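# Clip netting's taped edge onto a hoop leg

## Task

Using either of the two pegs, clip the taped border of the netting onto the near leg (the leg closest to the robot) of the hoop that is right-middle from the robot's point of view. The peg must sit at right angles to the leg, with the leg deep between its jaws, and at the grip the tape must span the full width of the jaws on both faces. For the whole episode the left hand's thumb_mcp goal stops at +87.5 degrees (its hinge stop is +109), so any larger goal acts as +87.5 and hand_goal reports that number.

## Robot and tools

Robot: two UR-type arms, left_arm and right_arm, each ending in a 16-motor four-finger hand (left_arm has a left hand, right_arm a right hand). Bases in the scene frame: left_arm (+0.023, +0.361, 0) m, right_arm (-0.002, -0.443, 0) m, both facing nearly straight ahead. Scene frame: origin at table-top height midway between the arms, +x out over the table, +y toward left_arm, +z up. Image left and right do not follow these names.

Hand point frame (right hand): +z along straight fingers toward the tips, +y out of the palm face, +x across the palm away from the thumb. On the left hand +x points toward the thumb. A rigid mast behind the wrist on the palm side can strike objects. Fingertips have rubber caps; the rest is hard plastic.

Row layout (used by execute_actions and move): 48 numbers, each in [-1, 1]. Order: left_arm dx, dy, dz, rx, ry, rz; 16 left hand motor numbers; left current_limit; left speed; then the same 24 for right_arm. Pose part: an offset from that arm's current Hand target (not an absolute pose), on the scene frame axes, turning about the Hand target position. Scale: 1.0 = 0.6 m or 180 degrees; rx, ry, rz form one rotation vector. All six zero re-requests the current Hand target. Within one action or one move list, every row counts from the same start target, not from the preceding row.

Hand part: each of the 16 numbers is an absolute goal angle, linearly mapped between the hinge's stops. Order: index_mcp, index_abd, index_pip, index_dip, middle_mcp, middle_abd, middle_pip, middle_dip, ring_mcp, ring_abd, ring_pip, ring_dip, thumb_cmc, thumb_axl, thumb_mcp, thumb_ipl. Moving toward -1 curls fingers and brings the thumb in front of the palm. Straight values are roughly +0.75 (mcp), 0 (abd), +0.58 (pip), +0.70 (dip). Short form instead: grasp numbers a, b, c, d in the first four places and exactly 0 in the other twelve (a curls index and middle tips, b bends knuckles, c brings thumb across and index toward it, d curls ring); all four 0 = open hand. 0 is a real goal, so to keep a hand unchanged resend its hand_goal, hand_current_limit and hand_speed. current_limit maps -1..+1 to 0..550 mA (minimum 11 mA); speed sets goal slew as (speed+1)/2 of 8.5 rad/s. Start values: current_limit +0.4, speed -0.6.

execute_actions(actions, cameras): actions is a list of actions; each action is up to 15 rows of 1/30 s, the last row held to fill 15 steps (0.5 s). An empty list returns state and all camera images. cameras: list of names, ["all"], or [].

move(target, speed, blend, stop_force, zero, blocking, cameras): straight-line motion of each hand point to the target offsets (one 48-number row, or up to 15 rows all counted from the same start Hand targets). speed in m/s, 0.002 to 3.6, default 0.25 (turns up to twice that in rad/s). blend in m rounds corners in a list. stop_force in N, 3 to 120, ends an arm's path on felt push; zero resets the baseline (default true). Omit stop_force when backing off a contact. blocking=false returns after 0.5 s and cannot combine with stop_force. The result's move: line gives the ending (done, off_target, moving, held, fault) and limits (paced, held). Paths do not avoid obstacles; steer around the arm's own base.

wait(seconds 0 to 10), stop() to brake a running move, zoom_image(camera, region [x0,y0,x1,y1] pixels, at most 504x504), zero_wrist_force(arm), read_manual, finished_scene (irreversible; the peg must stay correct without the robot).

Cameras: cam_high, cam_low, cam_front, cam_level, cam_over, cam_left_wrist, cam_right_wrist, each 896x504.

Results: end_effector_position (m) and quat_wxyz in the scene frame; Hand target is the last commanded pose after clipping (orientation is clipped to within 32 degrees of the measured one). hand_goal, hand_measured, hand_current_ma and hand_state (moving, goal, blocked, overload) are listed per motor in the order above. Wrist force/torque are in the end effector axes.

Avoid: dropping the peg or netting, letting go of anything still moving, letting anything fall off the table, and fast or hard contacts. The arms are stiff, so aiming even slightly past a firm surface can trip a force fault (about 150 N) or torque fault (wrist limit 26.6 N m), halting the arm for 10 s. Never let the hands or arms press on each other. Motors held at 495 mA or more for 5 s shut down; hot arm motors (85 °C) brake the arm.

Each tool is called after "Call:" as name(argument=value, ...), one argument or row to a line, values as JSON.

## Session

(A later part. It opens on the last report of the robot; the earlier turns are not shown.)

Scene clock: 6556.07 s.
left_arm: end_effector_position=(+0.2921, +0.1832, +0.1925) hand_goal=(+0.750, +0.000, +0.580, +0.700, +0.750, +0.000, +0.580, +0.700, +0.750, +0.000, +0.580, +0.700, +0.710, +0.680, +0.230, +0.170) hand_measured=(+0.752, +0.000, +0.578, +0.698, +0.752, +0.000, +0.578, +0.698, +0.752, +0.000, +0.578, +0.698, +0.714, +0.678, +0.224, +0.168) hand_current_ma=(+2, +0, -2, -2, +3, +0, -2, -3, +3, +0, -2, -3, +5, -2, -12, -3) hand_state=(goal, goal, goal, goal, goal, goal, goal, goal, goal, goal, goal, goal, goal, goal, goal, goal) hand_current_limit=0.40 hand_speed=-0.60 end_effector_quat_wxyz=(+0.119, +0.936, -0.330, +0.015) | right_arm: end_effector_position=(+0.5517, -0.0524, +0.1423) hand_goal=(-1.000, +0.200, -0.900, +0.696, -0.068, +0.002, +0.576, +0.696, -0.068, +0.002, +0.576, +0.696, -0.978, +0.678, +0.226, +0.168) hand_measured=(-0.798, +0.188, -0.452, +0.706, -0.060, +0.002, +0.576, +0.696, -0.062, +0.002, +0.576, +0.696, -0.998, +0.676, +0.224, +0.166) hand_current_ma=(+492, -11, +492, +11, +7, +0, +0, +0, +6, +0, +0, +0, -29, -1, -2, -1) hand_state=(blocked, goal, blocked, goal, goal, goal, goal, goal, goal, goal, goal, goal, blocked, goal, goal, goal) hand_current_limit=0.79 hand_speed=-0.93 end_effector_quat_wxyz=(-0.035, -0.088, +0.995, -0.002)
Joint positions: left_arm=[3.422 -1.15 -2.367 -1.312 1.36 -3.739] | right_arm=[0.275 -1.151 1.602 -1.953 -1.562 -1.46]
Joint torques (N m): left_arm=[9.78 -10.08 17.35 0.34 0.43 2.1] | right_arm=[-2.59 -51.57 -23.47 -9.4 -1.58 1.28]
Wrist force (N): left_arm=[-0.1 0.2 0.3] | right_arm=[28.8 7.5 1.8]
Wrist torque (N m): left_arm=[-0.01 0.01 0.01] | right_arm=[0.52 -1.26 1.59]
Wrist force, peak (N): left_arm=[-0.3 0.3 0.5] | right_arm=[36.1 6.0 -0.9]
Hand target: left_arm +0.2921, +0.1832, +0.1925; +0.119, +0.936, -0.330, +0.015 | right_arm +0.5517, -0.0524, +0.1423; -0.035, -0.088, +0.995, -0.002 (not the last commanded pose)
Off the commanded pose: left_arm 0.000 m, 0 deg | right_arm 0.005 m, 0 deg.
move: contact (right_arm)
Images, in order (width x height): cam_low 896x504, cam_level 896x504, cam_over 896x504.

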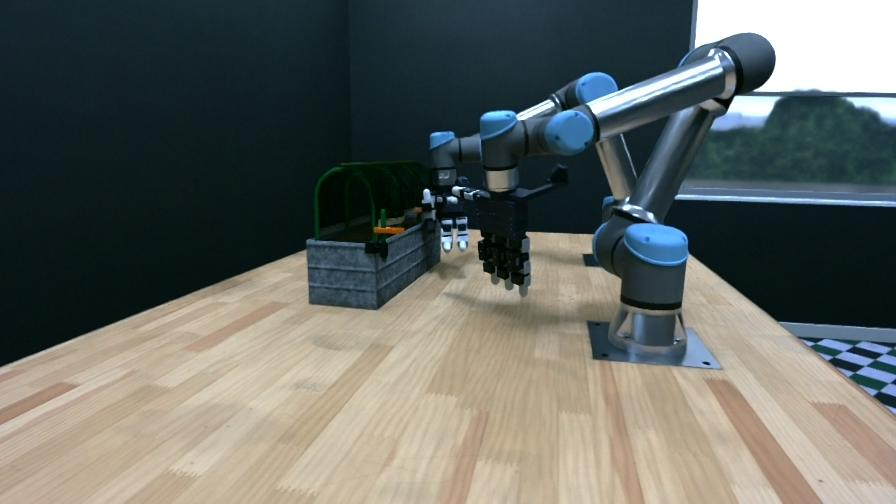

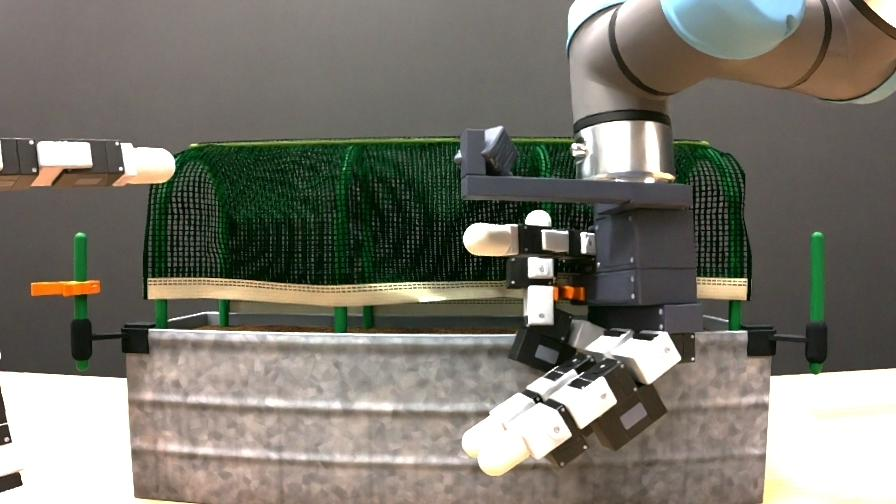

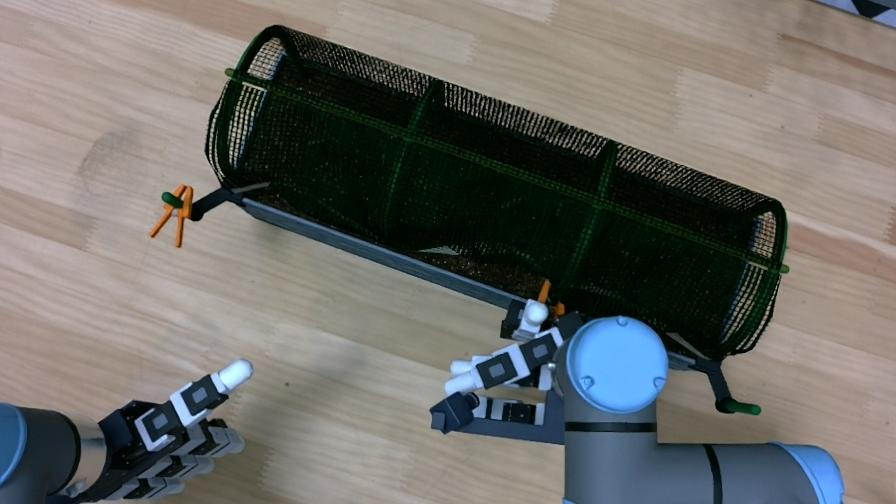

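Call:
execute_actions(
  actions=[
    [[0,0,0,0,0,0,0,0,0,0,0,0,0,0,0,0,0,0,0,0,0,0,0.4,-0.6,-0.0016,-0.0003,0,0,0,0,-1.0,0.200,-0.7,0.696,-0.068,0.002,0.576,0.696,-0.068,0.002,0.576,0.696,-0.978,0.678,0.226,0.168,0.79,-0.95]],
    [[0,0,0,0,0,0,0,0,0,0,0,0,0,0,0,0,0,0,0,0,0,0,0.4,-0.6,0,0,0,0,0,0,-0.92,0.200,-0.58,0.696,-0.068,0.002,0.576,0.696,-0.068,0.002,0.576,0.696,-0.978,0.678,0.226,0.168,0.76,-0.95]],
    [[0,0,0,0,0,0,0,0,0,0,0,0,0,0,0,0,0,0,0,0,0,0,0.4,-0.6,0,0,0,0,0,0,-0.92,0.200,-0.58,0.696,-0.068,0.002,0.576,0.696,-0.068,0.002,0.576,0.696,-0.978,0.678,0.226,0.168,0.76,-0.95]],
    [[0,0,0,0,0,0,0,0,0,0,0,0,0,0,0,0,0,0,0,0,0,0,0.4,-0.6,0,0,0,0,0,0,-0.84,0.200,-0.48,0.696,-0.068,0.002,0.576,0.696,-0.068,0.002,0.576,0.696,-0.978,0.678,0.226,0.168,0.76,-0.95]],
    [[0,0,0,0,0,0,0,0,0,0,0,0,0,0,0,0,0,0,0,0,0,0,0.4,-0.6,0,0,0,0,0,0,-0.84,0.200,-0.48,0.696,-0.068,0.002,0.576,0.696,-0.068,0.002,0.576,0.696,-0.978,0.678,0.226,0.168,0.7,-0.95]],
    [[0,0,0,0,0,0,0,0,0,0,0,0,0,0,0,0,0,0,0,0,0,0,0.4,-0.6,0,0,0,0,0,0,-0.815,0.200,-0.40,0.696,-0.068,0.002,0.576,0.696,-0.068,0.002,0.576,0.696,-0.978,0.678,0.226,0.168,0.6,-0.95]],
    [[0,0,0,0,0,0,0,0,0,0,0,0,0,0,0,0,0,0,0,0,0,0,0.4,-0.6,0,0,0,0,0,0,-0.815,0.200,-0.40,0.696,-0.068,0.002,0.576,0.696,-0.068,0.002,0.576,0.696,-0.978,0.678,0.226,0.168,0.6,-0.95]],
    [[0,0,0,0,0,0,0,0,0,0,0,0,0,0,0,0,0,0,0,0,0,0,0.4,-0.6,0,0,0,0,0,0,-0.81,0.200,-0.20,0.696,-0.068,0.002,0.576,0.696,-0.068,0.002,0.576,0.696,-0.978,0.678,0.226,0.168,0.5,-0.92]],
    [[0,0,0,0,0,0,0,0,0,0,0,0,0,0,0,0,0,0,0,0,0,0,0.4,-0.6,0,0,0,0,0,0,-0.81,0.200,-0.20,0.696,-0.068,0.002,0.576,0.696,-0.068,0.002,0.576,0.696,-0.978,0.678,0.226,0.168,0.5,-0.92]],
  ],
  cameras=["cam_over","cam_low","cam_level"],
)

Call:
zoom_image(
  camera="cam_over",
  region=[490, 240, 600, 350],
)

Call:
zoom_image(
  camera="cam_low",
  region=[395, 190, 455, 235],
)

Call:
zoom_image(
  camera="cam_level",
  region=[520, 262, 610, 322],
)

Scene clock: 6710.03 s.
left_arm: end_effector_position=(+0.2921, +0.1832, +0.1925) hand_goal=(+0.750, +0.000, +0.580, +0.700, +0.750, +0.000, +0.580, +0.700, +0.750, +0.000, +0.580, +0.700, +0.710, +0.680, +0.230, +0.170) hand_measured=(+0.752, +0.000, +0.578, +0.698, +0.752, +0.000, +0.578, +0.698, +0.752, +0.000, +0.578, +0.698, +0.714, +0.678, +0.224, +0.168) hand_current_ma=(+2, +0, -2, -2, +3, +0, -2, -3, +3, +0, -2, -3, +5, -2, -12, -3) hand_state=(goal, goal, goal, goal, goal, goal, goal, goal, goal, goal, goal, goal, goal, goal, goal, goal) hand_current_limit=0.40 hand_speed=-0.60 end_effector_quat_wxyz=(+0.119, +0.936, -0.330, +0.015) | right_arm: end_effector_position=(+0.5508, -0.0526, +0.1423) hand_goal=(-0.810, +0.200, -0.200, +0.696, -0.068, +0.002, +0.576, +0.696, -0.068, +0.002, +0.576, +0.696, -0.978, +0.678, +0.226, +0.168) hand_measured=(-0.782, +0.184, -0.212, +0.698, -0.060, +0.002, +0.576, +0.696, -0.062, +0.002, +0.576, +0.696, -0.980, +0.676, +0.224, +0.166) hand_current_ma=(+49, -15, -12, +2, +7, +0, +0, +0, +6, +0, +0, +0, -1, -2, -2, -1) hand_state=(blocked, goal, goal, goal, goal, goal, goal, goal, goal, goal, goal, goal, goal, goal, goal, goal) hand_current_limit=0.50 hand_speed=-0.92 end_effector_quat_wxyz=(-0.035, -0.088, +0.995, -0.002)
Joint positions: left_arm=[3.422 -1.15 -2.367 -1.312 1.36 -3.739] | right_arm=[0.275 -1.153 1.605 -1.954 -1.562 -1.46]
Joint torques (N m): left_arm=[10.82 -9.88 17.38 0.45 0.45 2.09] | right_arm=[2.29 -33.46 -35.83 -3.15 1.39 0.88]
Wrist force (N): left_arm=[-0.2 0.1 0.4] | right_arm=[8.7 -1.4 1.3]
Wrist torque (N m): left_arm=[-0.03 0.04 0.00] | right_arm=[0.06 -0.45 0.39]
Wrist force, peak (N): left_arm=[-0.1 0.4 0.6] | right_arm=[29.1 7.6 2.1]
Hand target: left_arm +0.2921, +0.1832, +0.1925; +0.119, +0.936, -0.330, +0.015 | right_arm +0.5508, -0.0526, +0.1423; -0.035, -0.088, +0.995, -0.002
Off the commanded pose: left_arm 0.000 m, 0 deg | right_arm 0.000 m, 0 deg.
Step readings (end_effector_position of left_arm | right_arm):
0: (+0.2921, +0.1832, +0.1925) | (+0.5517, -0.0524, +0.1423)
1: (+0.2921, +0.1832, +0.1925) | (+0.5517, -0.0524, +0.1423)
2: (+0.2921, +0.1832, +0.1925) | (+0.5514, -0.0525, +0.1423)
4: (+0.2921, +0.1832, +0.1925) | (+0.5509, -0.0526, +0.1424)
8: (+0.2921, +0.1832, +0.1925) | (+0.5507, -0.0526, +0.1424)
15: (+0.2921, +0.1832, +0.1925) | (+0.5507, -0.0526, +0.1423)
16: (+0.2921, +0.1832, +0.1925) | (+0.5507, -0.0526, +0.1423)
17: (+0.2921, +0.1832, +0.1925) | (+0.5507, -0.0526, +0.1423)
19: (+0.2921, +0.1832, +0.1925) | (+0.5507, -0.0526, +0.1423)
23: (+0.2921, +0.1832, +0.1925) | (+0.5508, -0.0526, +0.1423)
30: (+0.2921, +0.1832, +0.1925) | (+0.5508, -0.0526, +0.1423)
31: (+0.2921, +0.1832, +0.1925) | (+0.5508, -0.0526, +0.1423)
32: (+0.2921, +0.1832, +0.1925) | (+0.5508, -0.0526, +0.1423)
34: (+0.2921, +0.1832, +0.1925) | (+0.5508, -0.0526, +0.1423)
38: (+0.2921, +0.1832, +0.1925) | (+0.5508, -0.0526, +0.1423)
45: (+0.2921, +0.1832, +0.1925) | (+0.5508, -0.0526, +0.1423)
46: (+0.2921, +0.1832, +0.1925) | (+0.5508, -0.0526, +0.1423)
47: (+0.2921, +0.1832, +0.1925) | (+0.5508, -0.0526, +0.1423)
49: (+0.2921, +0.1832, +0.1925) | (+0.5508, -0.0526, +0.1423)
53: (+0.2921, +0.1832, +0.1925) | (+0.5508, -0.0526, +0.1423)
60: (+0.2921, +0.1832, +0.1925) | (+0.5508, -0.0526, +0.1423)
61: (+0.2921, +0.1832, +0.1925) | (+0.5508, -0.0526, +0.1423)
62: (+0.2921, +0.1832, +0.1925) | (+0.5508, -0.0526, +0.1423)
64: (+0.2921, +0.1832, +0.1925) | (+0.5508, -0.0526, +0.1423)
68: (+0.2921, +0.1832, +0.1925) | (+0.5508, -0.0526, +0.1423)
75: (+0.2921, +0.1832, +0.1925) | (+0.5508, -0.0526, +0.1423)
76: (+0.2921, +0.1832, +0.1925) | (+0.5508, -0.0526, +0.1423)
77: (+0.2921, +0.1832, +0.1925) | (+0.5508, -0.0526, +0.1423)
79: (+0.2921, +0.1832, +0.1925) | (+0.5508, -0.0526, +0.1423)
83: (+0.2921, +0.1832, +0.1925) | (+0.5508, -0.0526, +0.1423)
90: (+0.2921, +0.1832, +0.1925) | (+0.5508, -0.0526, +0.1423)
91: (+0.2921, +0.1832, +0.1925) | (+0.5508, -0.0526, +0.1423)
92: (+0.2921, +0.1832, +0.1925) | (+0.5508, -0.0526, +0.1423)
94: (+0.2921, +0.1832, +0.1925) | (+0.5508, -0.0526, +0.1423)
98: (+0.2921, +0.1832, +0.1925) | (+0.5508, -0.0526, +0.1423)
105: (+0.2921, +0.1832, +0.1925) | (+0.5508, -0.0526, +0.1423)
106: (+0.2921, +0.1832, +0.1925) | (+0.5508, -0.0526, +0.1423)
107: (+0.2921, +0.1832, +0.1925) | (+0.5508, -0.0526, +0.1423)
109: (+0.2921, +0.1832, +0.1925) | (+0.5508, -0.0526, +0.1423)
113: (+0.2921, +0.1832, +0.1925) | (+0.5508, -0.0526, +0.1423)
120: (+0.2921, +0.1832, +0.1925) | (+0.5508, -0.0526, +0.1423)
121: (+0.2921, +0.1832, +0.1925) | (+0.5508, -0.0526, +0.1423)
122: (+0.2921, +0.1832, +0.1925) | (+0.5508, -0.0526, +0.1423)
124: (+0.2921, +0.1832, +0.1925) | (+0.5508, -0.0526, +0.1423)
128: (+0.2921, +0.1832, +0.1925) | (+0.5508, -0.0526, +0.1423)
135: (+0.2921, +0.1832, +0.1925) | (+0.5508, -0.0526, +0.1423)
Images, in order (width x height): cam_low 896x504, cam_level 896x504, cam_over 896x504.

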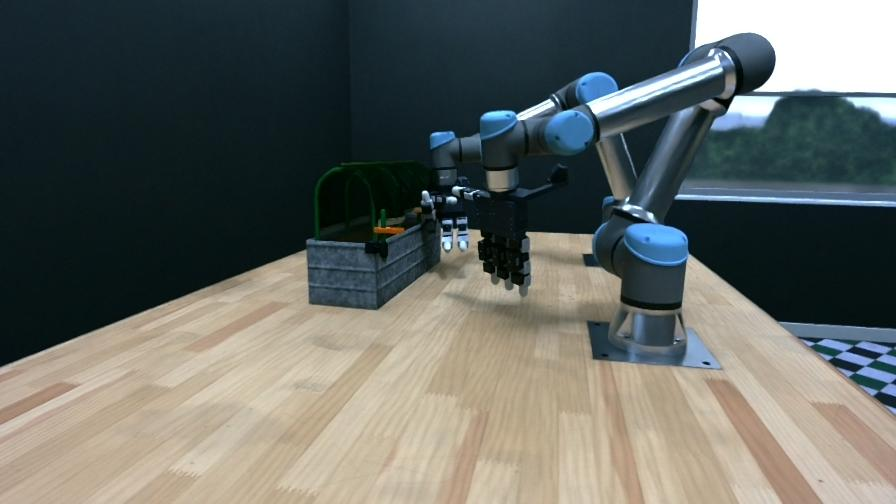

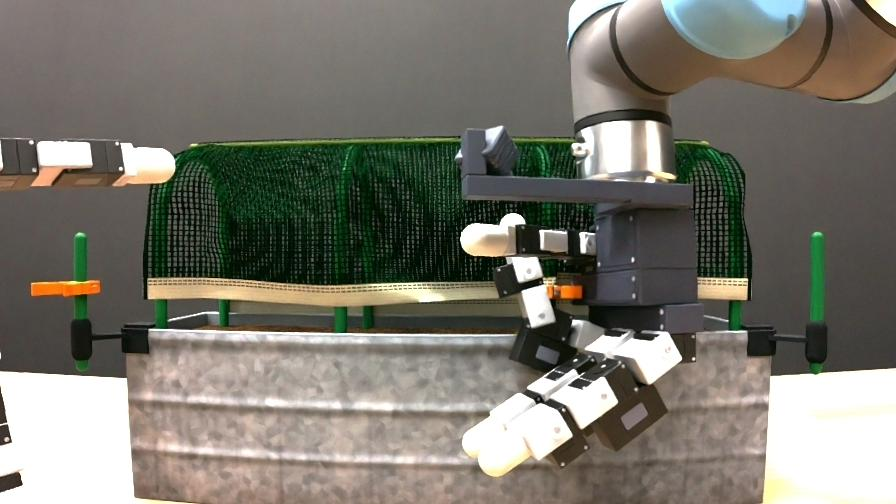

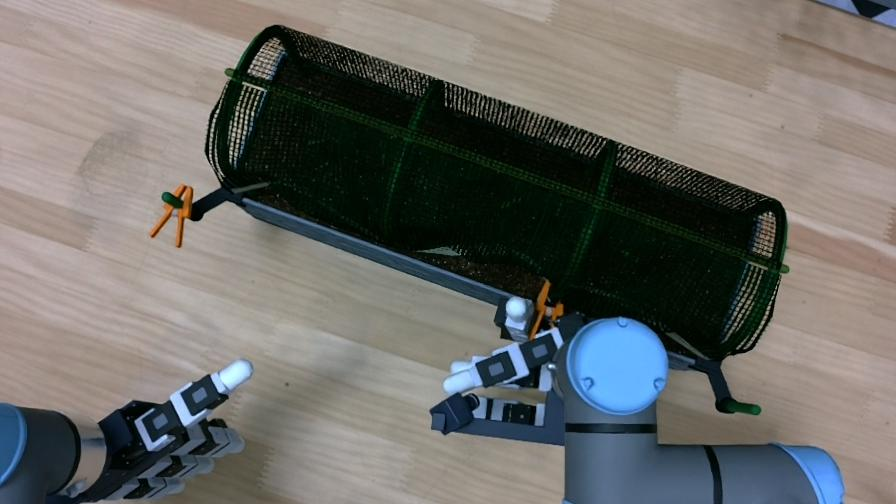

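Scaled by 4.582.

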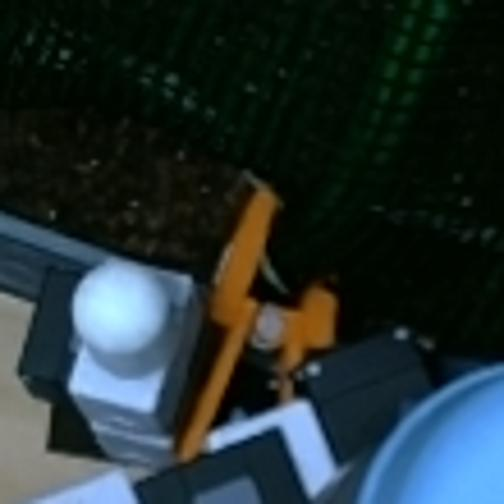

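Scaled by 8.400.

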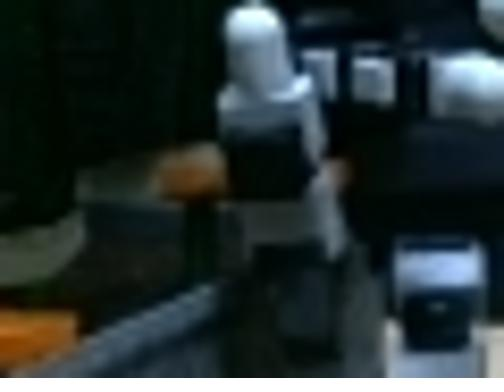

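Scaled by 5.600.

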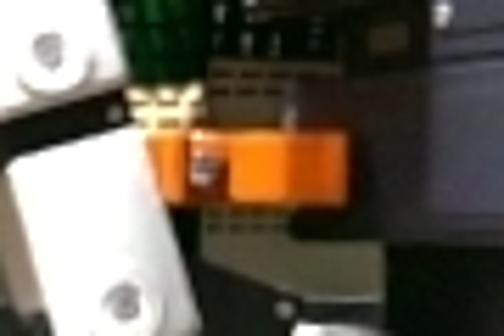

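Call:
execute_actions(
  actions=[
    [[0,0,0,0,0,0,0,0,0,0,0,0,0,0,0,0,0,0,0,0,0,0,0.4,-0.6,0,0,0,0,0,0,-0.80,0.200,0.3,0.696,-0.068,0.002,0.576,0.696,-0.068,0.002,0.576,0.696,-0.978,0.678,0.226,0.168,0.5,-0.88]],
    [[0,0,0,0,0,0,0,0,0,0,0,0,0,0,0,0,0,0,0,0,0,0,0.4,-0.6,0,0,0,0,0,0,-0.80,0.200,0.3,0.696,-0.068,0.002,0.576,0.696,-0.068,0.002,0.576,0.696,-0.978,0.678,0.226,0.168,0.5,-0.88]],
    [[0,0,0,0,0,0,0,0,0,0,0,0,0,0,0,0,0,0,0,0,0,0,0.4,-0.6,0.0009,-0.0055,0,0,0,0,-0.30,0.200,0.4,0.696,-0.068,0.002,0.576,0.696,-0.068,0.002,0.576,0.696,-0.978,0.678,0.226,0.168,0.5,-0.85]],
    [[0,0,0,0,0,0,0,0,0,0,0,0,0,0,0,0,0,0,0,0,0,0,0.4,-0.6,0,0,0,0,0,0,-0.30,0.200,0.4,0.696,-0.068,0.002,0.576,0.696,-0.068,0.002,0.576,0.696,-0.978,0.678,0.226,0.168,0.5,-0.85]],
  ],
)

Call:
move(
  target=[
    [0,0,0,0,0,0,0,0,0,0,0,0,0,0,0,0,0,0,0,0,0,0,0.4,-0.6,-0.03,-0.0125,0,0,0,0,-0.30,0.200,0.4,0.696,-0.068,0.002,0.576,0.696,-0.068,0.002,0.576,0.696,-0.978,0.678,0.226,0.168,0.5,-0.85],
    [0,0,0,0,0,0,0,0,0,0,0,0,0,0,0,0,0,0,0,0,0,0,0.4,-0.6,-0.17,-0.05,0,0,0,0,-0.30,0.200,0.4,0.696,-0.068,0.002,0.576,0.696,-0.068,0.002,0.576,0.696,-0.978,0.678,0.226,0.168,0.5,-0.85],
    [0,0,0,0,0,0,0,0,0,0,0,0,0,0,0,0,0,0,0,0,0,0,0.4,-0.6,-0.418,-0.44,0.06,0,0,0,-0.30,0.200,0.4,0.696,-0.068,0.002,0.576,0.696,-0.068,0.002,0.576,0.696,-0.978,0.678,0.226,0.168,0.5,-0.85],
  ],
  speed=[0.02,0.08,0.25],
  blend=[0.003,0.02,0],
  cameras=["cam_over","cam_low","cam_level"],
)

Call:
zoom_image(
  camera="cam_over",
  region=[490, 240, 600, 350],
)

Call:
zoom_image(
  camera="cam_low",
  region=[395, 190, 455, 235],
)

Call:
zoom_image(
  camera="cam_level",
  region=[520, 262, 610, 322],
)

Scene clock: 6745.33 s.
left_arm: end_effector_position=(+0.2921, +0.1832, +0.1925) hand_goal=(+0.750, +0.000, +0.580, +0.700, +0.750, +0.000, +0.580, +0.700, +0.750, +0.000, +0.580, +0.700, +0.710, +0.680, +0.230, +0.170) hand_measured=(+0.752, +0.000, +0.578, +0.698, +0.752, +0.000, +0.578, +0.698, +0.752, +0.000, +0.578, +0.698, +0.714, +0.678, +0.224, +0.168) hand_current_ma=(+2, +0, -2, -2, +3, +0, -2, -3, +3, +0, -2, -3, +5, -2, -12, -3) hand_state=(goal, goal, goal, goal, goal, goal, goal, goal, goal, goal, goal, goal, goal, goal, goal, goal) hand_current_limit=0.40 hand_speed=-0.60 end_effector_quat_wxyz=(+0.119, +0.936, -0.330, +0.015) | right_arm: end_effector_position=(+0.5513, -0.0559, +0.1423) hand_goal=(-0.300, +0.200, +0.400, +0.696, -0.068, +0.002, +0.576, +0.696, -0.068, +0.002, +0.576, +0.696, -0.978, +0.678, +0.226, +0.168) hand_measured=(-0.294, +0.198, +0.400, +0.698, -0.060, +0.002, +0.576, +0.696, -0.062, +0.002, +0.576, +0.696, -0.980, +0.676, +0.224, +0.166) hand_current_ma=(+6, -1, +0, +2, +7, +0, +0, +0, +6, +0, +0, +0, -1, -2, -2, -1) hand_state=(goal, goal, goal, goal, goal, goal, goal, goal, goal, goal, goal, goal, goal, goal, goal, goal) hand_current_limit=0.50 hand_speed=-0.85 end_effector_quat_wxyz=(-0.035, -0.088, +0.995, -0.002)
Joint positions: left_arm=[3.422 -1.15 -2.367 -1.312 1.36 -3.739] | right_arm=[0.27 -1.156 1.609 -1.955 -1.562 -1.465]
Joint torques (N m): left_arm=[10.3 -10.08 17.28 0.36 0.45 2.12] | right_arm=[7.73 -30.05 -35.78 -3.58 0.78 1.1]
Wrist force (N): left_arm=[-0.2 0.2 0.3] | right_arm=[9.2 -1.8 -0.6]
Wrist torque (N m): left_arm=[0.00 0.03 0.00] | right_arm=[0.18 -0.23 0.92]
Wrist force, peak (N): left_arm=[-0.2 0.2 0.6] | right_arm=[9.9 3.6 0.5]
Hand target: left_arm +0.2921, +0.1832, +0.1925; +0.119, +0.936, -0.330, +0.015 | right_arm +0.5513, -0.0559, +0.1423; -0.035, -0.088, +0.995, -0.002
Off the commanded pose: left_arm 0.000 m, 0 deg | right_arm 0.000 m, 0 deg.
Step readings (end_effector_position of left_arm | right_arm):
0: (+0.2921, +0.1832, +0.1925) | (+0.5508, -0.0526, +0.1423)
1: (+0.2921, +0.1832, +0.1925) | (+0.5508, -0.0526, +0.1423)
2: (+0.2921, +0.1832, +0.1925) | (+0.5508, -0.0526, +0.1423)
4: (+0.2921, +0.1832, +0.1925) | (+0.5508, -0.0526, +0.1423)
8: (+0.2921, +0.1832, +0.1925) | (+0.5508, -0.0526, +0.1423)
15: (+0.2921, +0.1832, +0.1925) | (+0.5508, -0.0526, +0.1423)
16: (+0.2921, +0.1832, +0.1925) | (+0.5508, -0.0526, +0.1423)
17: (+0.2921, +0.1832, +0.1925) | (+0.5508, -0.0526, +0.1423)
19: (+0.2921, +0.1832, +0.1925) | (+0.5508, -0.0526, +0.1423)
23: (+0.2921, +0.1832, +0.1925) | (+0.5508, -0.0526, +0.1423)
30: (+0.2921, +0.1832, +0.1925) | (+0.5508, -0.0526, +0.1423)
31: (+0.2921, +0.1832, +0.1925) | (+0.5508, -0.0526, +0.1423)
32: (+0.2921, +0.1832, +0.1925) | (+0.5509, -0.0534, +0.1424)
34: (+0.2921, +0.1832, +0.1925) | (+0.5513, -0.0555, +0.1424)
38: (+0.2921, +0.1832, +0.1925) | (+0.5513, -0.0561, +0.1423)
45: (+0.2921, +0.1832, +0.1925) | (+0.5513, -0.0559, +0.1423)
46: (+0.2921, +0.1832, +0.1925) | (+0.5513, -0.0559, +0.1423)
47: (+0.2921, +0.1832, +0.1925) | (+0.5513, -0.0559, +0.1423)
49: (+0.2921, +0.1832, +0.1925) | (+0.5513, -0.0559, +0.1423)
53: (+0.2921, +0.1832, +0.1925) | (+0.5513, -0.0559, +0.1423)
60: (+0.2921, +0.1832, +0.1925) | (+0.5513, -0.0559, +0.1423)

Scene clock: 6749.00 s.
left_arm: end_effector_position=(+0.2921, +0.1832, +0.1925) hand_goal=(+0.750, +0.000, +0.580, +0.700, +0.750, +0.000, +0.580, +0.700, +0.750, +0.000, +0.580, +0.700, +0.710, +0.680, +0.230, +0.170) hand_measured=(+0.752, +0.000, +0.578, +0.698, +0.752, +0.000, +0.578, +0.698, +0.752, +0.000, +0.578, +0.698, +0.714, +0.678, +0.224, +0.168) hand_current_ma=(+2, +0, -2, -2, +3, +0, -2, -3, +3, +0, -2, -3, +5, -2, -12, -3) hand_state=(goal, goal, goal, goal, goal, goal, goal, goal, goal, goal, goal, goal, goal, goal, goal, goal) hand_current_limit=0.40 hand_speed=-0.60 end_effector_quat_wxyz=(+0.119, +0.936, -0.330, +0.015) | right_arm: end_effector_position=(+0.3005, -0.3198, +0.1783) hand_goal=(-0.300, +0.200, +0.400, +0.696, -0.068, +0.002, +0.576, +0.696, -0.068, +0.002, +0.576, +0.696, -0.978, +0.678, +0.226, +0.168) hand_measured=(-0.292, +0.198, +0.400, +0.698, -0.060, +0.002, +0.576, +0.696, -0.062, +0.002, +0.576, +0.696, -0.980, +0.676, +0.224, +0.166) hand_current_ma=(+7, -1, +0, +2, +7, +0, +0, +0, +6, +0, +0, +0, +0, -2, -2, -1) hand_state=(goal, goal, goal, goal, goal, goal, goal, goal, goal, goal, goal, goal, goal, goal, goal, goal) hand_current_limit=0.50 hand_speed=-0.85 end_effector_quat_wxyz=(-0.035, -0.088, +0.995, -0.002) end_effector_velocity=(+0.000, -0.002, +0.000) end_effector_angular_velocity=(-0.002, -0.001, +0.000)
Joint positions: left_arm=[3.422 -1.15 -2.367 -1.312 1.36 -3.739] | right_arm=[-0.331 -2.025 2.361 -1.846 -1.603 -2.065]
Joint velocities: left_arm=[within noise] | right_arm=[-0.005 -0.001 0 -0.001 -0.002 -0.005]
Joint torques (N m): left_arm=[10.11 -9.49 17.81 0.38 0.49 2.16] | right_arm=[-9.16 -14.22 -31.08 -1.79 -0.52 -1.37]
Wrist force (N): left_arm=[-0.1 0.0 0.4] | right_arm=[0.4 -1.4 0.8]
Wrist torque (N m): left_arm=[-0.03 0.03 0.00] | right_arm=[0.08 -0.05 -0.16]
Wrist force, peak (N): left_arm=[-0.3 0.1 0.6] | right_arm=[9.1 -1.8 -0.5]
Hand target: left_arm +0.2921, +0.1832, +0.1925; +0.119, +0.936, -0.330, +0.015 | right_arm +0.3005, -0.3199, +0.1783; -0.035, -0.088, +0.995, -0.002
Off the commanded pose: left_arm 0.000 m, 0 deg | right_arm 0.000 m, 0 deg.
move: done
Images, in order (width x height): cam_low 896x504, cam_level 896x504, cam_over 896x504.

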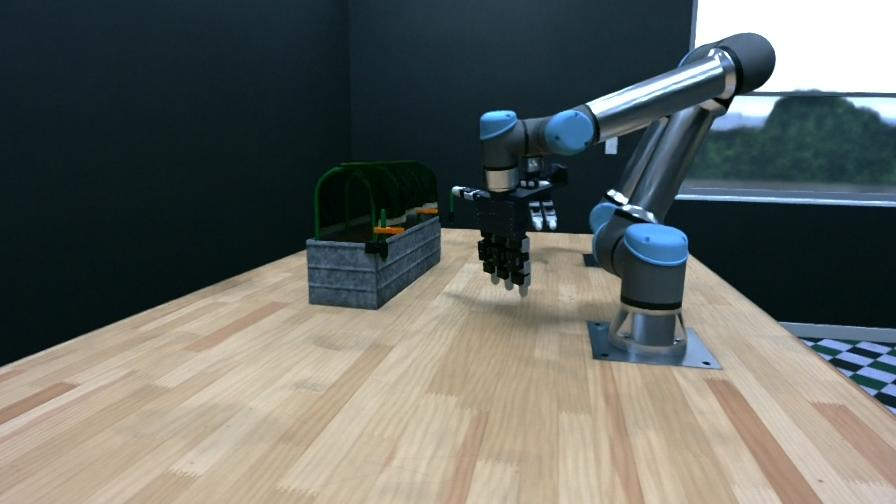

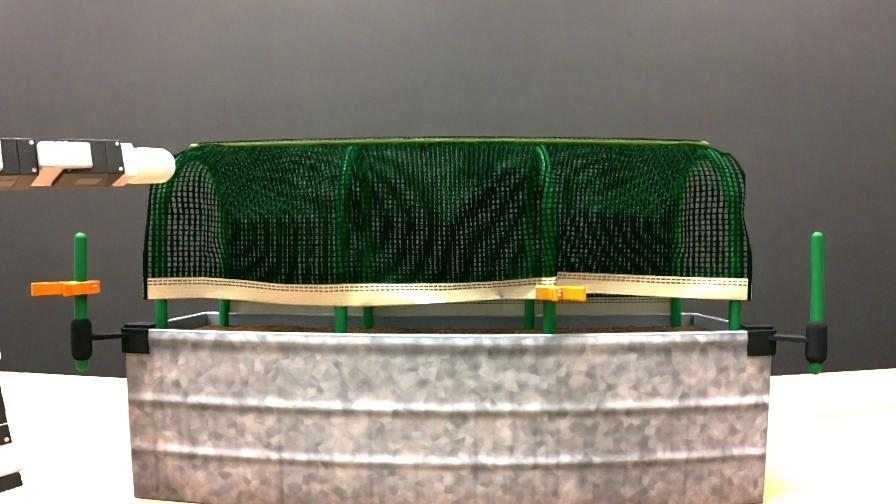

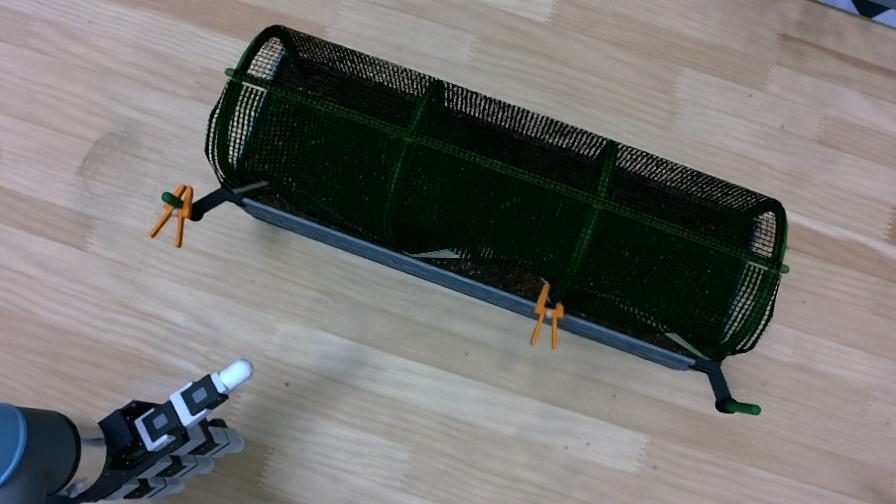

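Scaled by 4.582.

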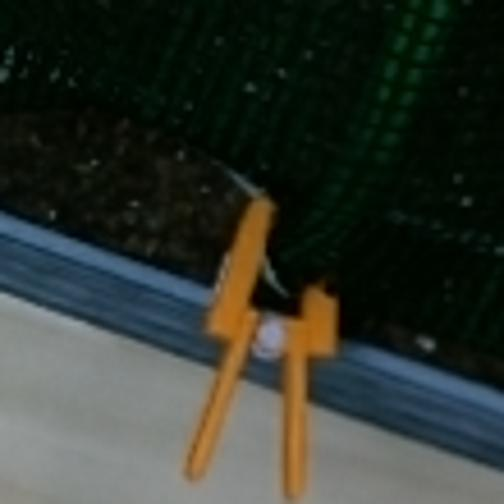

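Scaled by 8.400.

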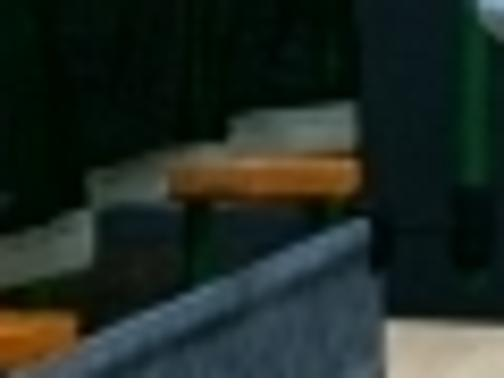

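Scaled by 5.600.

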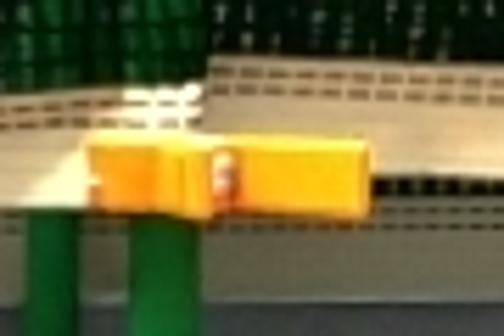

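Call:
move(
  target=[0.2020,-0.3463,0.0962,0,0,0,0,0,0,0,0,0,0,0,0,0,0,0,0,0,0,0,0.4,-0.6,0,0,0,0,0,0,-0.30,0.200,0.4,0.696,-0.068,0.002,0.576,0.696,-0.068,0.002,0.576,0.696,-0.978,0.678,0.226,0.168,0.5,-0.85],
  speed=0.15,
  cameras=["cam_left_wrist"],
)

Call:
zoom_image(
  camera="cam_left_wrist",
  region=[205, 230, 305, 330],
)

Call:
zoom_image(
  camera="cam_left_wrist",
  region=[215, 270, 285, 340],
)

Scene clock: 6803.73 s.
left_arm: end_effector_position=(+0.4132, -0.0245, +0.2501) hand_goal=(+0.750, +0.000, +0.580, +0.700, +0.750, +0.000, +0.580, +0.700, +0.750, +0.000, +0.580, +0.700, +0.710, +0.680, +0.230, +0.170) hand_measured=(+0.752, +0.000, +0.578, +0.698, +0.752, +0.000, +0.578, +0.698, +0.752, +0.000, +0.578, +0.698, +0.714, +0.678, +0.224, +0.168) hand_current_ma=(+2, +0, -2, -2, +3, +0, -2, -3, +3, +0, -2, -3, +5, -2, -12, -3) hand_state=(goal, goal, goal, goal, goal, goal, goal, goal, goal, goal, goal, goal, goal, goal, goal, goal) hand_current_limit=0.40 hand_speed=-0.60 end_effector_quat_wxyz=(+0.119, +0.936, -0.330, +0.015) | right_arm: end_effector_position=(+0.3005, -0.3199, +0.1783) hand_goal=(-0.300, +0.200, +0.400, +0.696, -0.068, +0.002, +0.576, +0.696, -0.068, +0.002, +0.576, +0.696, -0.978, +0.678, +0.226, +0.168) hand_measured=(-0.292, +0.198, +0.400, +0.698, -0.060, +0.002, +0.576, +0.696, -0.062, +0.002, +0.576, +0.696, -0.980, +0.676, +0.224, +0.166) hand_current_ma=(+7, -1, +0, +2, +7, +0, +0, +0, +6, +0, +0, +0, +0, -2, -2, -1) hand_state=(goal, goal, goal, goal, goal, goal, goal, goal, goal, goal, goal, goal, goal, goal, goal, goal) hand_current_limit=0.50 hand_speed=-0.85 end_effector_quat_wxyz=(-0.035, -0.088, +0.995, -0.002)
Joint positions: left_arm=[2.877 -1.618 -1.876 -1.207 1.331 -4.297] | right_arm=[-0.331 -2.025 2.361 -1.846 -1.603 -2.065]
Joint torques (N m): left_arm=[4.18 31.72 30.37 4.77 -0.15 0.81] | right_arm=[-10.7 -13.93 -34.65 -0.46 -0.74 -1.37]
Wrist force (N): left_arm=[0.1 0.4 0.4] | right_arm=[-0.1 -1.3 1.2]
Wrist torque (N m): left_arm=[0.02 0.04 -0.10] | right_arm=[0.06 0.01 -0.21]
Wrist force, peak (N): left_arm=[-1.7 -0.7 0.5] | right_arm=[0.1 -1.7 1.0]
Hand target: left_arm +0.4133, -0.0246, +0.2502; +0.119, +0.936, -0.330, +0.015 | right_arm +0.3005, -0.3199, +0.1783; -0.035, -0.088, +0.995, -0.002
Off the commanded pose: left_arm 0.000 m, 0 deg | right_arm 0.000 m, 0 deg.
move: done
Images, in order (width x height): cam_left_wrist 896x504.

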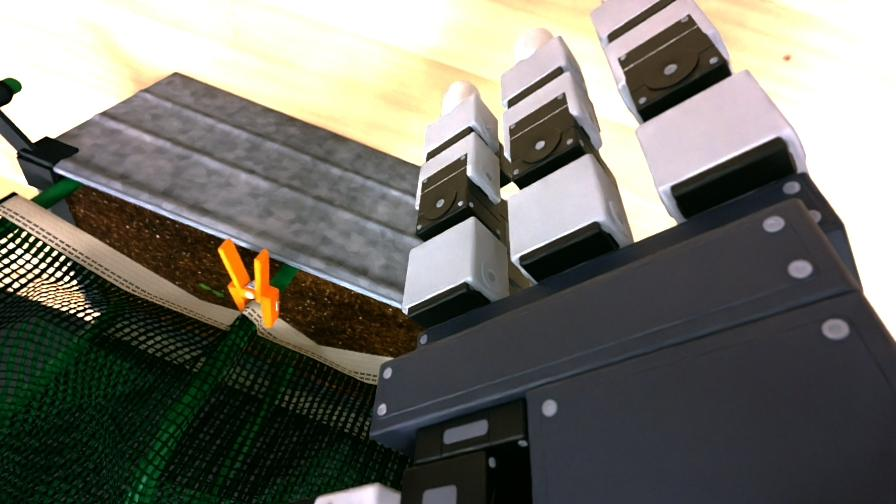

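Scaled by 5.040.

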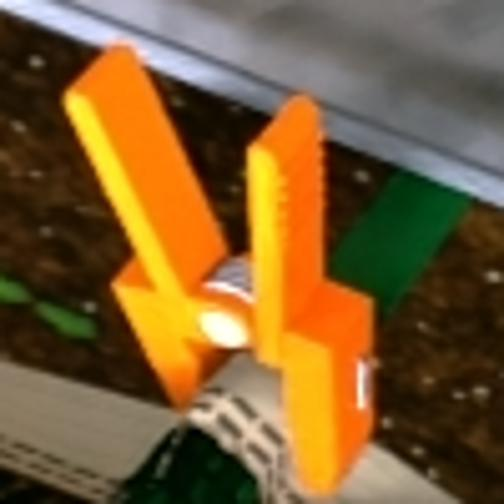

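Scaled by 7.200.

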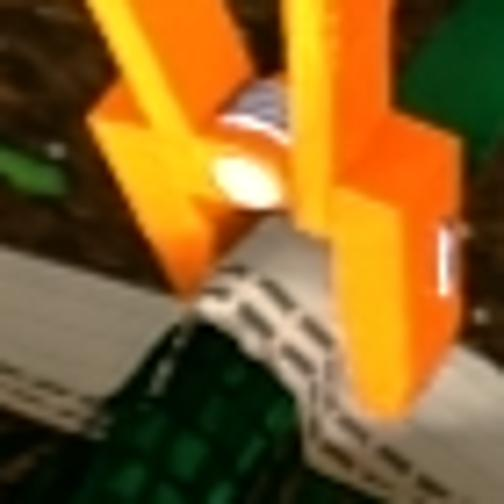

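Call:
execute_actions(
  actions=[],
  cameras=["cam_low","cam_level","cam_front"],
)

Call:
zoom_image(
  camera="cam_low",
  region=[403, 200, 443, 223],
)

Call:
zoom_image(
  camera="cam_level",
  region=[528, 272, 598, 312],
)

Scene clock: 6871.37 s.
left_arm: end_effector_position=(+0.4133, -0.0246, +0.2502) hand_goal=(+0.750, +0.000, +0.580, +0.700, +0.750, +0.000, +0.580, +0.700, +0.750, +0.000, +0.580, +0.700, +0.710, +0.680, +0.230, +0.170) hand_measured=(+0.752, +0.000, +0.578, +0.698, +0.752, +0.000, +0.578, +0.698, +0.752, +0.000, +0.578, +0.698, +0.714, +0.678, +0.224, +0.168) hand_current_ma=(+2, +0, -2, -2, +3, +0, -2, -3, +3, +0, -2, -3, +5, -2, -12, -3) hand_state=(goal, goal, goal, goal, goal, goal, goal, goal, goal, goal, goal, goal, goal, goal, goal, goal) hand_current_limit=0.40 hand_speed=-0.60 end_effector_quat_wxyz=(+0.119, +0.936, -0.330, +0.015) | right_arm: end_effector_position=(+0.3005, -0.3199, +0.1783) hand_goal=(-0.300, +0.200, +0.400, +0.696, -0.068, +0.002, +0.576, +0.696, -0.068, +0.002, +0.576, +0.696, -0.978, +0.678, +0.226, +0.168) hand_measured=(-0.292, +0.198, +0.400, +0.698, -0.060, +0.002, +0.576, +0.696, -0.062, +0.002, +0.576, +0.696, -0.980, +0.676, +0.224, +0.166) hand_current_ma=(+7, -1, +0, +2, +7, +0, +0, +0, +6, +0, +0, +0, +0, -2, -2, -1) hand_state=(goal, goal, goal, goal, goal, goal, goal, goal, goal, goal, goal, goal, goal, goal, goal, goal) hand_current_limit=0.50 hand_speed=-0.85 end_effector_quat_wxyz=(-0.035, -0.088, +0.995, -0.002)
Joint positions: left_arm=[2.877 -1.618 -1.876 -1.207 1.331 -4.297] | right_arm=[-0.331 -2.025 2.361 -1.846 -1.603 -2.065]
Joint velocities: within noise
Joint torques (N m): left_arm=[0.29 36.25 31.3 4.67 -1.85 -2.5] | right_arm=[-8.74 -13.15 -33.7 -0.27 -0.44 -1.4]
Motor temperatures (°C): left_arm=[25 26 29 33 36 34] | right_arm=[26 30 28 35 35 29]
Wrist force (N): left_arm=[0.2 0.5 0.4] | right_arm=[0.1 -1.2 0.8]
Wrist torque (N m): left_arm=[0.02 0.03 -0.09] | right_arm=[0.12 -0.01 -0.18]
Wrist force, peak (N): left_arm=[0.1 0.4 0.5] | right_arm=[0.3 -1.9 1.1]
Hand target: left_arm +0.4133, -0.0246, +0.2502; +0.119, +0.936, -0.330, +0.015 | right_arm +0.3005, -0.3199, +0.1783; -0.035, -0.088, +0.995, -0.002
Off the commanded pose: left_arm 0.000 m, 0 deg | right_arm 0.000 m, 0 deg.
Images, in order (width x height): cam_low 896x504, cam_front 896x504, cam_level 896x504.

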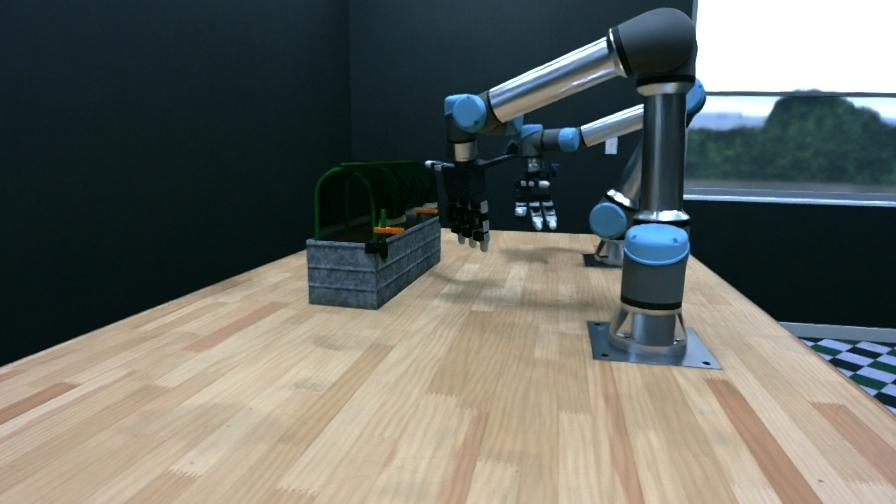

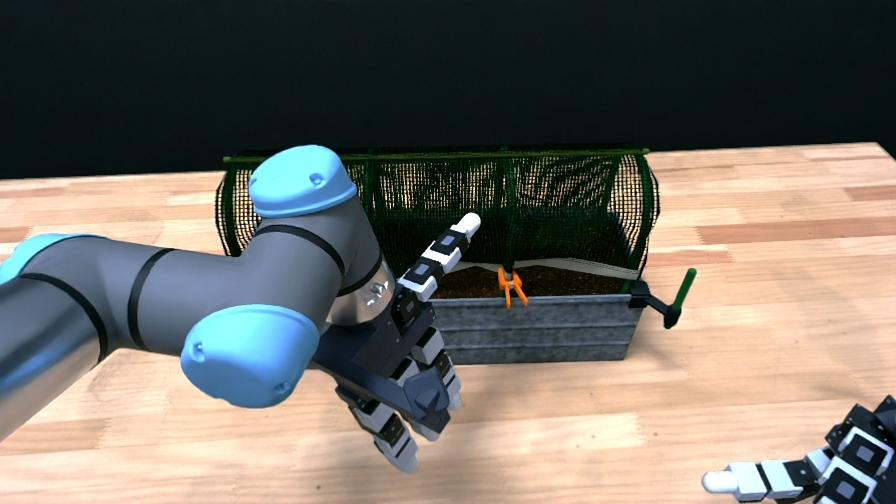

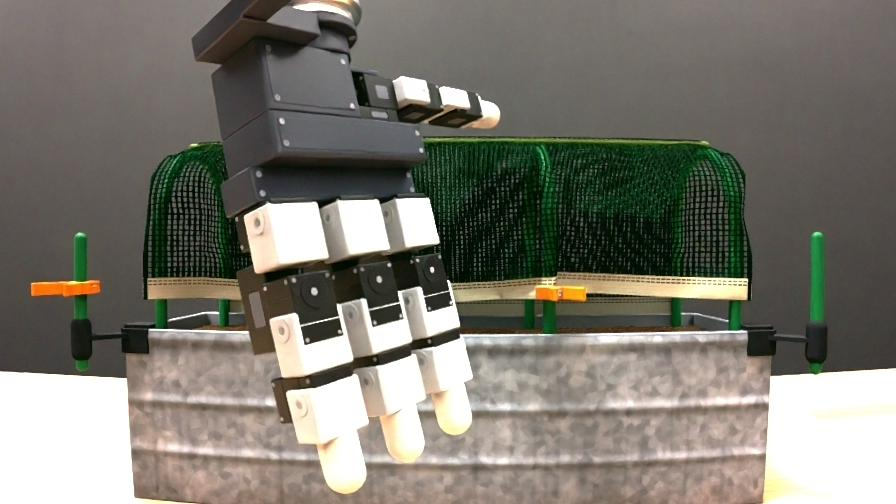

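Scaled by 12.600.

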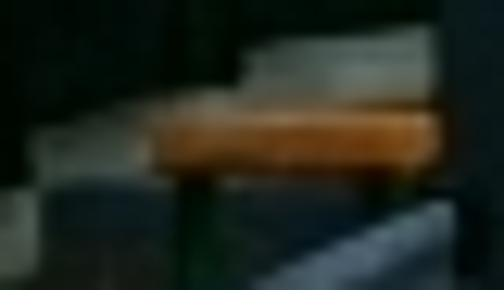

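Scaled by 7.200.

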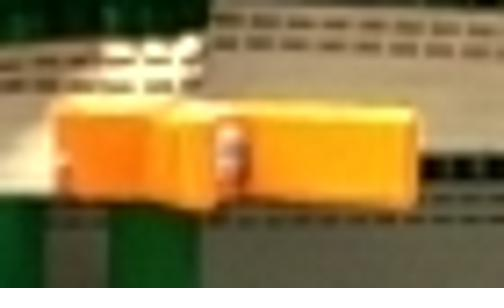

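Call:
move(
  target=[
    [-0.2020,0.3463,-0.0962,0,0,0,0,0,0,0,0,0,0,0,0,0,0,0,0,0,0,0,0.4,-0.6,0,0,0,0,0,0,-0.30,0.200,0.4,0.696,-0.068,0.002,0.576,0.696,-0.068,0.002,0.576,0.696,-0.978,0.678,0.226,0.168,0.5,-0.85],
    [-0.2020,0.3463,-0.0962,0,0,0,0,0,0,0,0,0,0,0,0,0,0,0,0,0,0,0,0.4,-0.6,0.2268,0.3998,-0.06,0,0,0,-0.30,0.200,0.4,0.696,-0.068,0.002,0.576,0.696,-0.068,0.002,0.576,0.696,-0.978,0.678,0.226,0.168,0.5,-0.85],
    [-0.2020,0.3463,-0.0962,0,0,0,0,0,0,0,0,0,0,0,0,0,0,0,0,0,0,0,0.4,-0.6,0.3645,0.4172,-0.06,0,0,0,-0.30,0.200,0.4,0.696,-0.068,0.002,0.576,0.696,-0.068,0.002,0.576,0.696,-0.978,0.678,0.226,0.168,0.5,-0.85],
  ],
  speed=[0.2,0.15,0.04],
  blend=[0.03,0.01,0],
  cameras=["cam_over"],
)

Call:
zoom_image(
  camera="cam_over",
  region=[480, 250, 620, 390],
)

Scene clock: 6974.30 s.
left_arm: end_effector_position=(+0.2921, +0.1832, +0.1925) hand_goal=(+0.750, +0.000, +0.580, +0.700, +0.750, +0.000, +0.580, +0.700, +0.750, +0.000, +0.580, +0.700, +0.710, +0.680, +0.230, +0.170) hand_measured=(+0.752, +0.000, +0.578, +0.698, +0.752, +0.000, +0.578, +0.698, +0.752, +0.000, +0.578, +0.698, +0.714, +0.678, +0.224, +0.168) hand_current_ma=(+2, +0, -2, -2, +3, +0, -2, -3, +3, +0, -2, -3, +5, -2, -12, -3) hand_state=(goal, goal, goal, goal, goal, goal, goal, goal, goal, goal, goal, goal, goal, goal, goal, goal) hand_current_limit=0.40 hand_speed=-0.60 end_effector_quat_wxyz=(+0.119, +0.936, -0.330, +0.015) | right_arm: end_effector_position=(+0.5192, -0.0696, +0.1423) hand_goal=(-0.300, +0.200, +0.400, +0.696, -0.068, +0.002, +0.576, +0.696, -0.068, +0.002, +0.576, +0.696, -0.978, +0.678, +0.226, +0.168) hand_measured=(-0.292, +0.198, +0.400, +0.698, -0.060, +0.002, +0.576, +0.696, -0.062, +0.002, +0.576, +0.696, -0.980, +0.676, +0.224, +0.166) hand_current_ma=(+7, -1, +0, +2, +7, +0, +0, +0, +6, +0, +0, +0, +0, -2, -2, -1) hand_state=(goal, goal, goal, goal, goal, goal, goal, goal, goal, goal, goal, goal, goal, goal, goal, goal) hand_current_limit=0.50 hand_speed=-0.85 end_effector_quat_wxyz=(-0.035, -0.088, +0.995, -0.002)
Joint positions: left_arm=[3.422 -1.15 -2.367 -1.312 1.36 -3.739] | right_arm=[0.263 -1.231 1.717 -1.989 -1.563 -1.473]
Joint torques (N m): left_arm=[9.46 -9.85 30.44 4.21 -1.92 2.04] | right_arm=[0.23 -47.7 -12.9 -3.62 -0.44 -0.11]
Wrist force (N): left_arm=[0.0 0.1 0.1] | right_arm=[0.4 -1.6 0.6]
Wrist torque (N m): left_arm=[0.01 0.01 0.01] | right_arm=[0.06 -0.04 0.02]
Wrist force, peak (N): left_arm=[1.6 1.3 -0.1] | right_arm=[0.4 -1.9 1.2]
Hand target: left_arm +0.2921, +0.1832, +0.1925; +0.119, +0.936, -0.330, +0.015 | right_arm +0.5192, -0.0695, +0.1423; -0.035, -0.088, +0.995, -0.002
Off the commanded pose: left_arm 0.000 m, 0 deg | right_arm 0.000 m, 0 deg.
move: done
Images, in order (width x height): cam_over 896x504.

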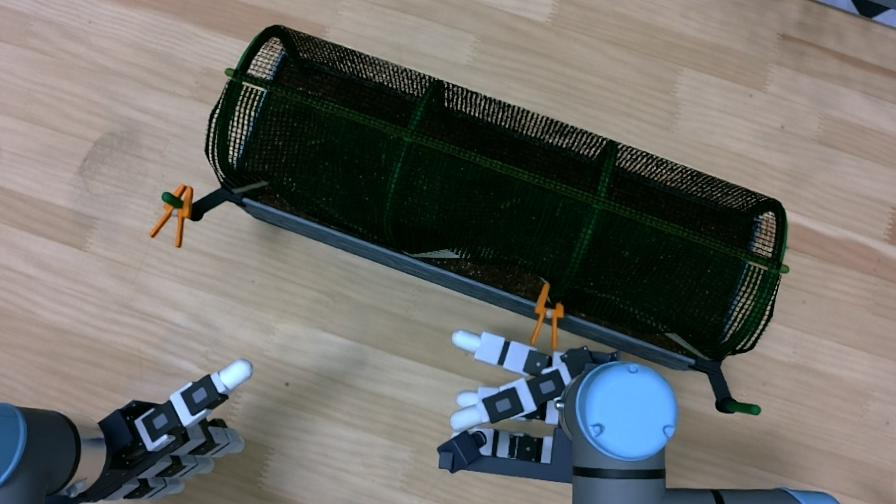

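Scaled by 3.600.

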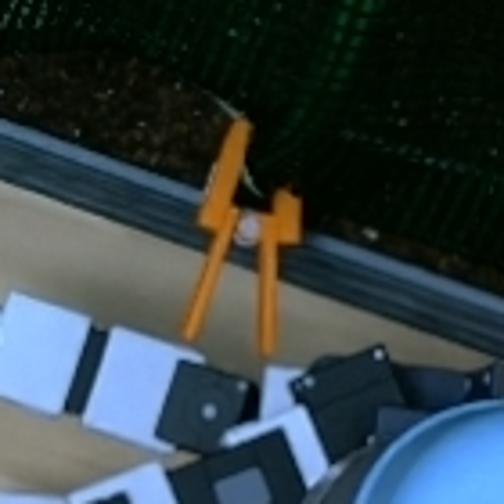

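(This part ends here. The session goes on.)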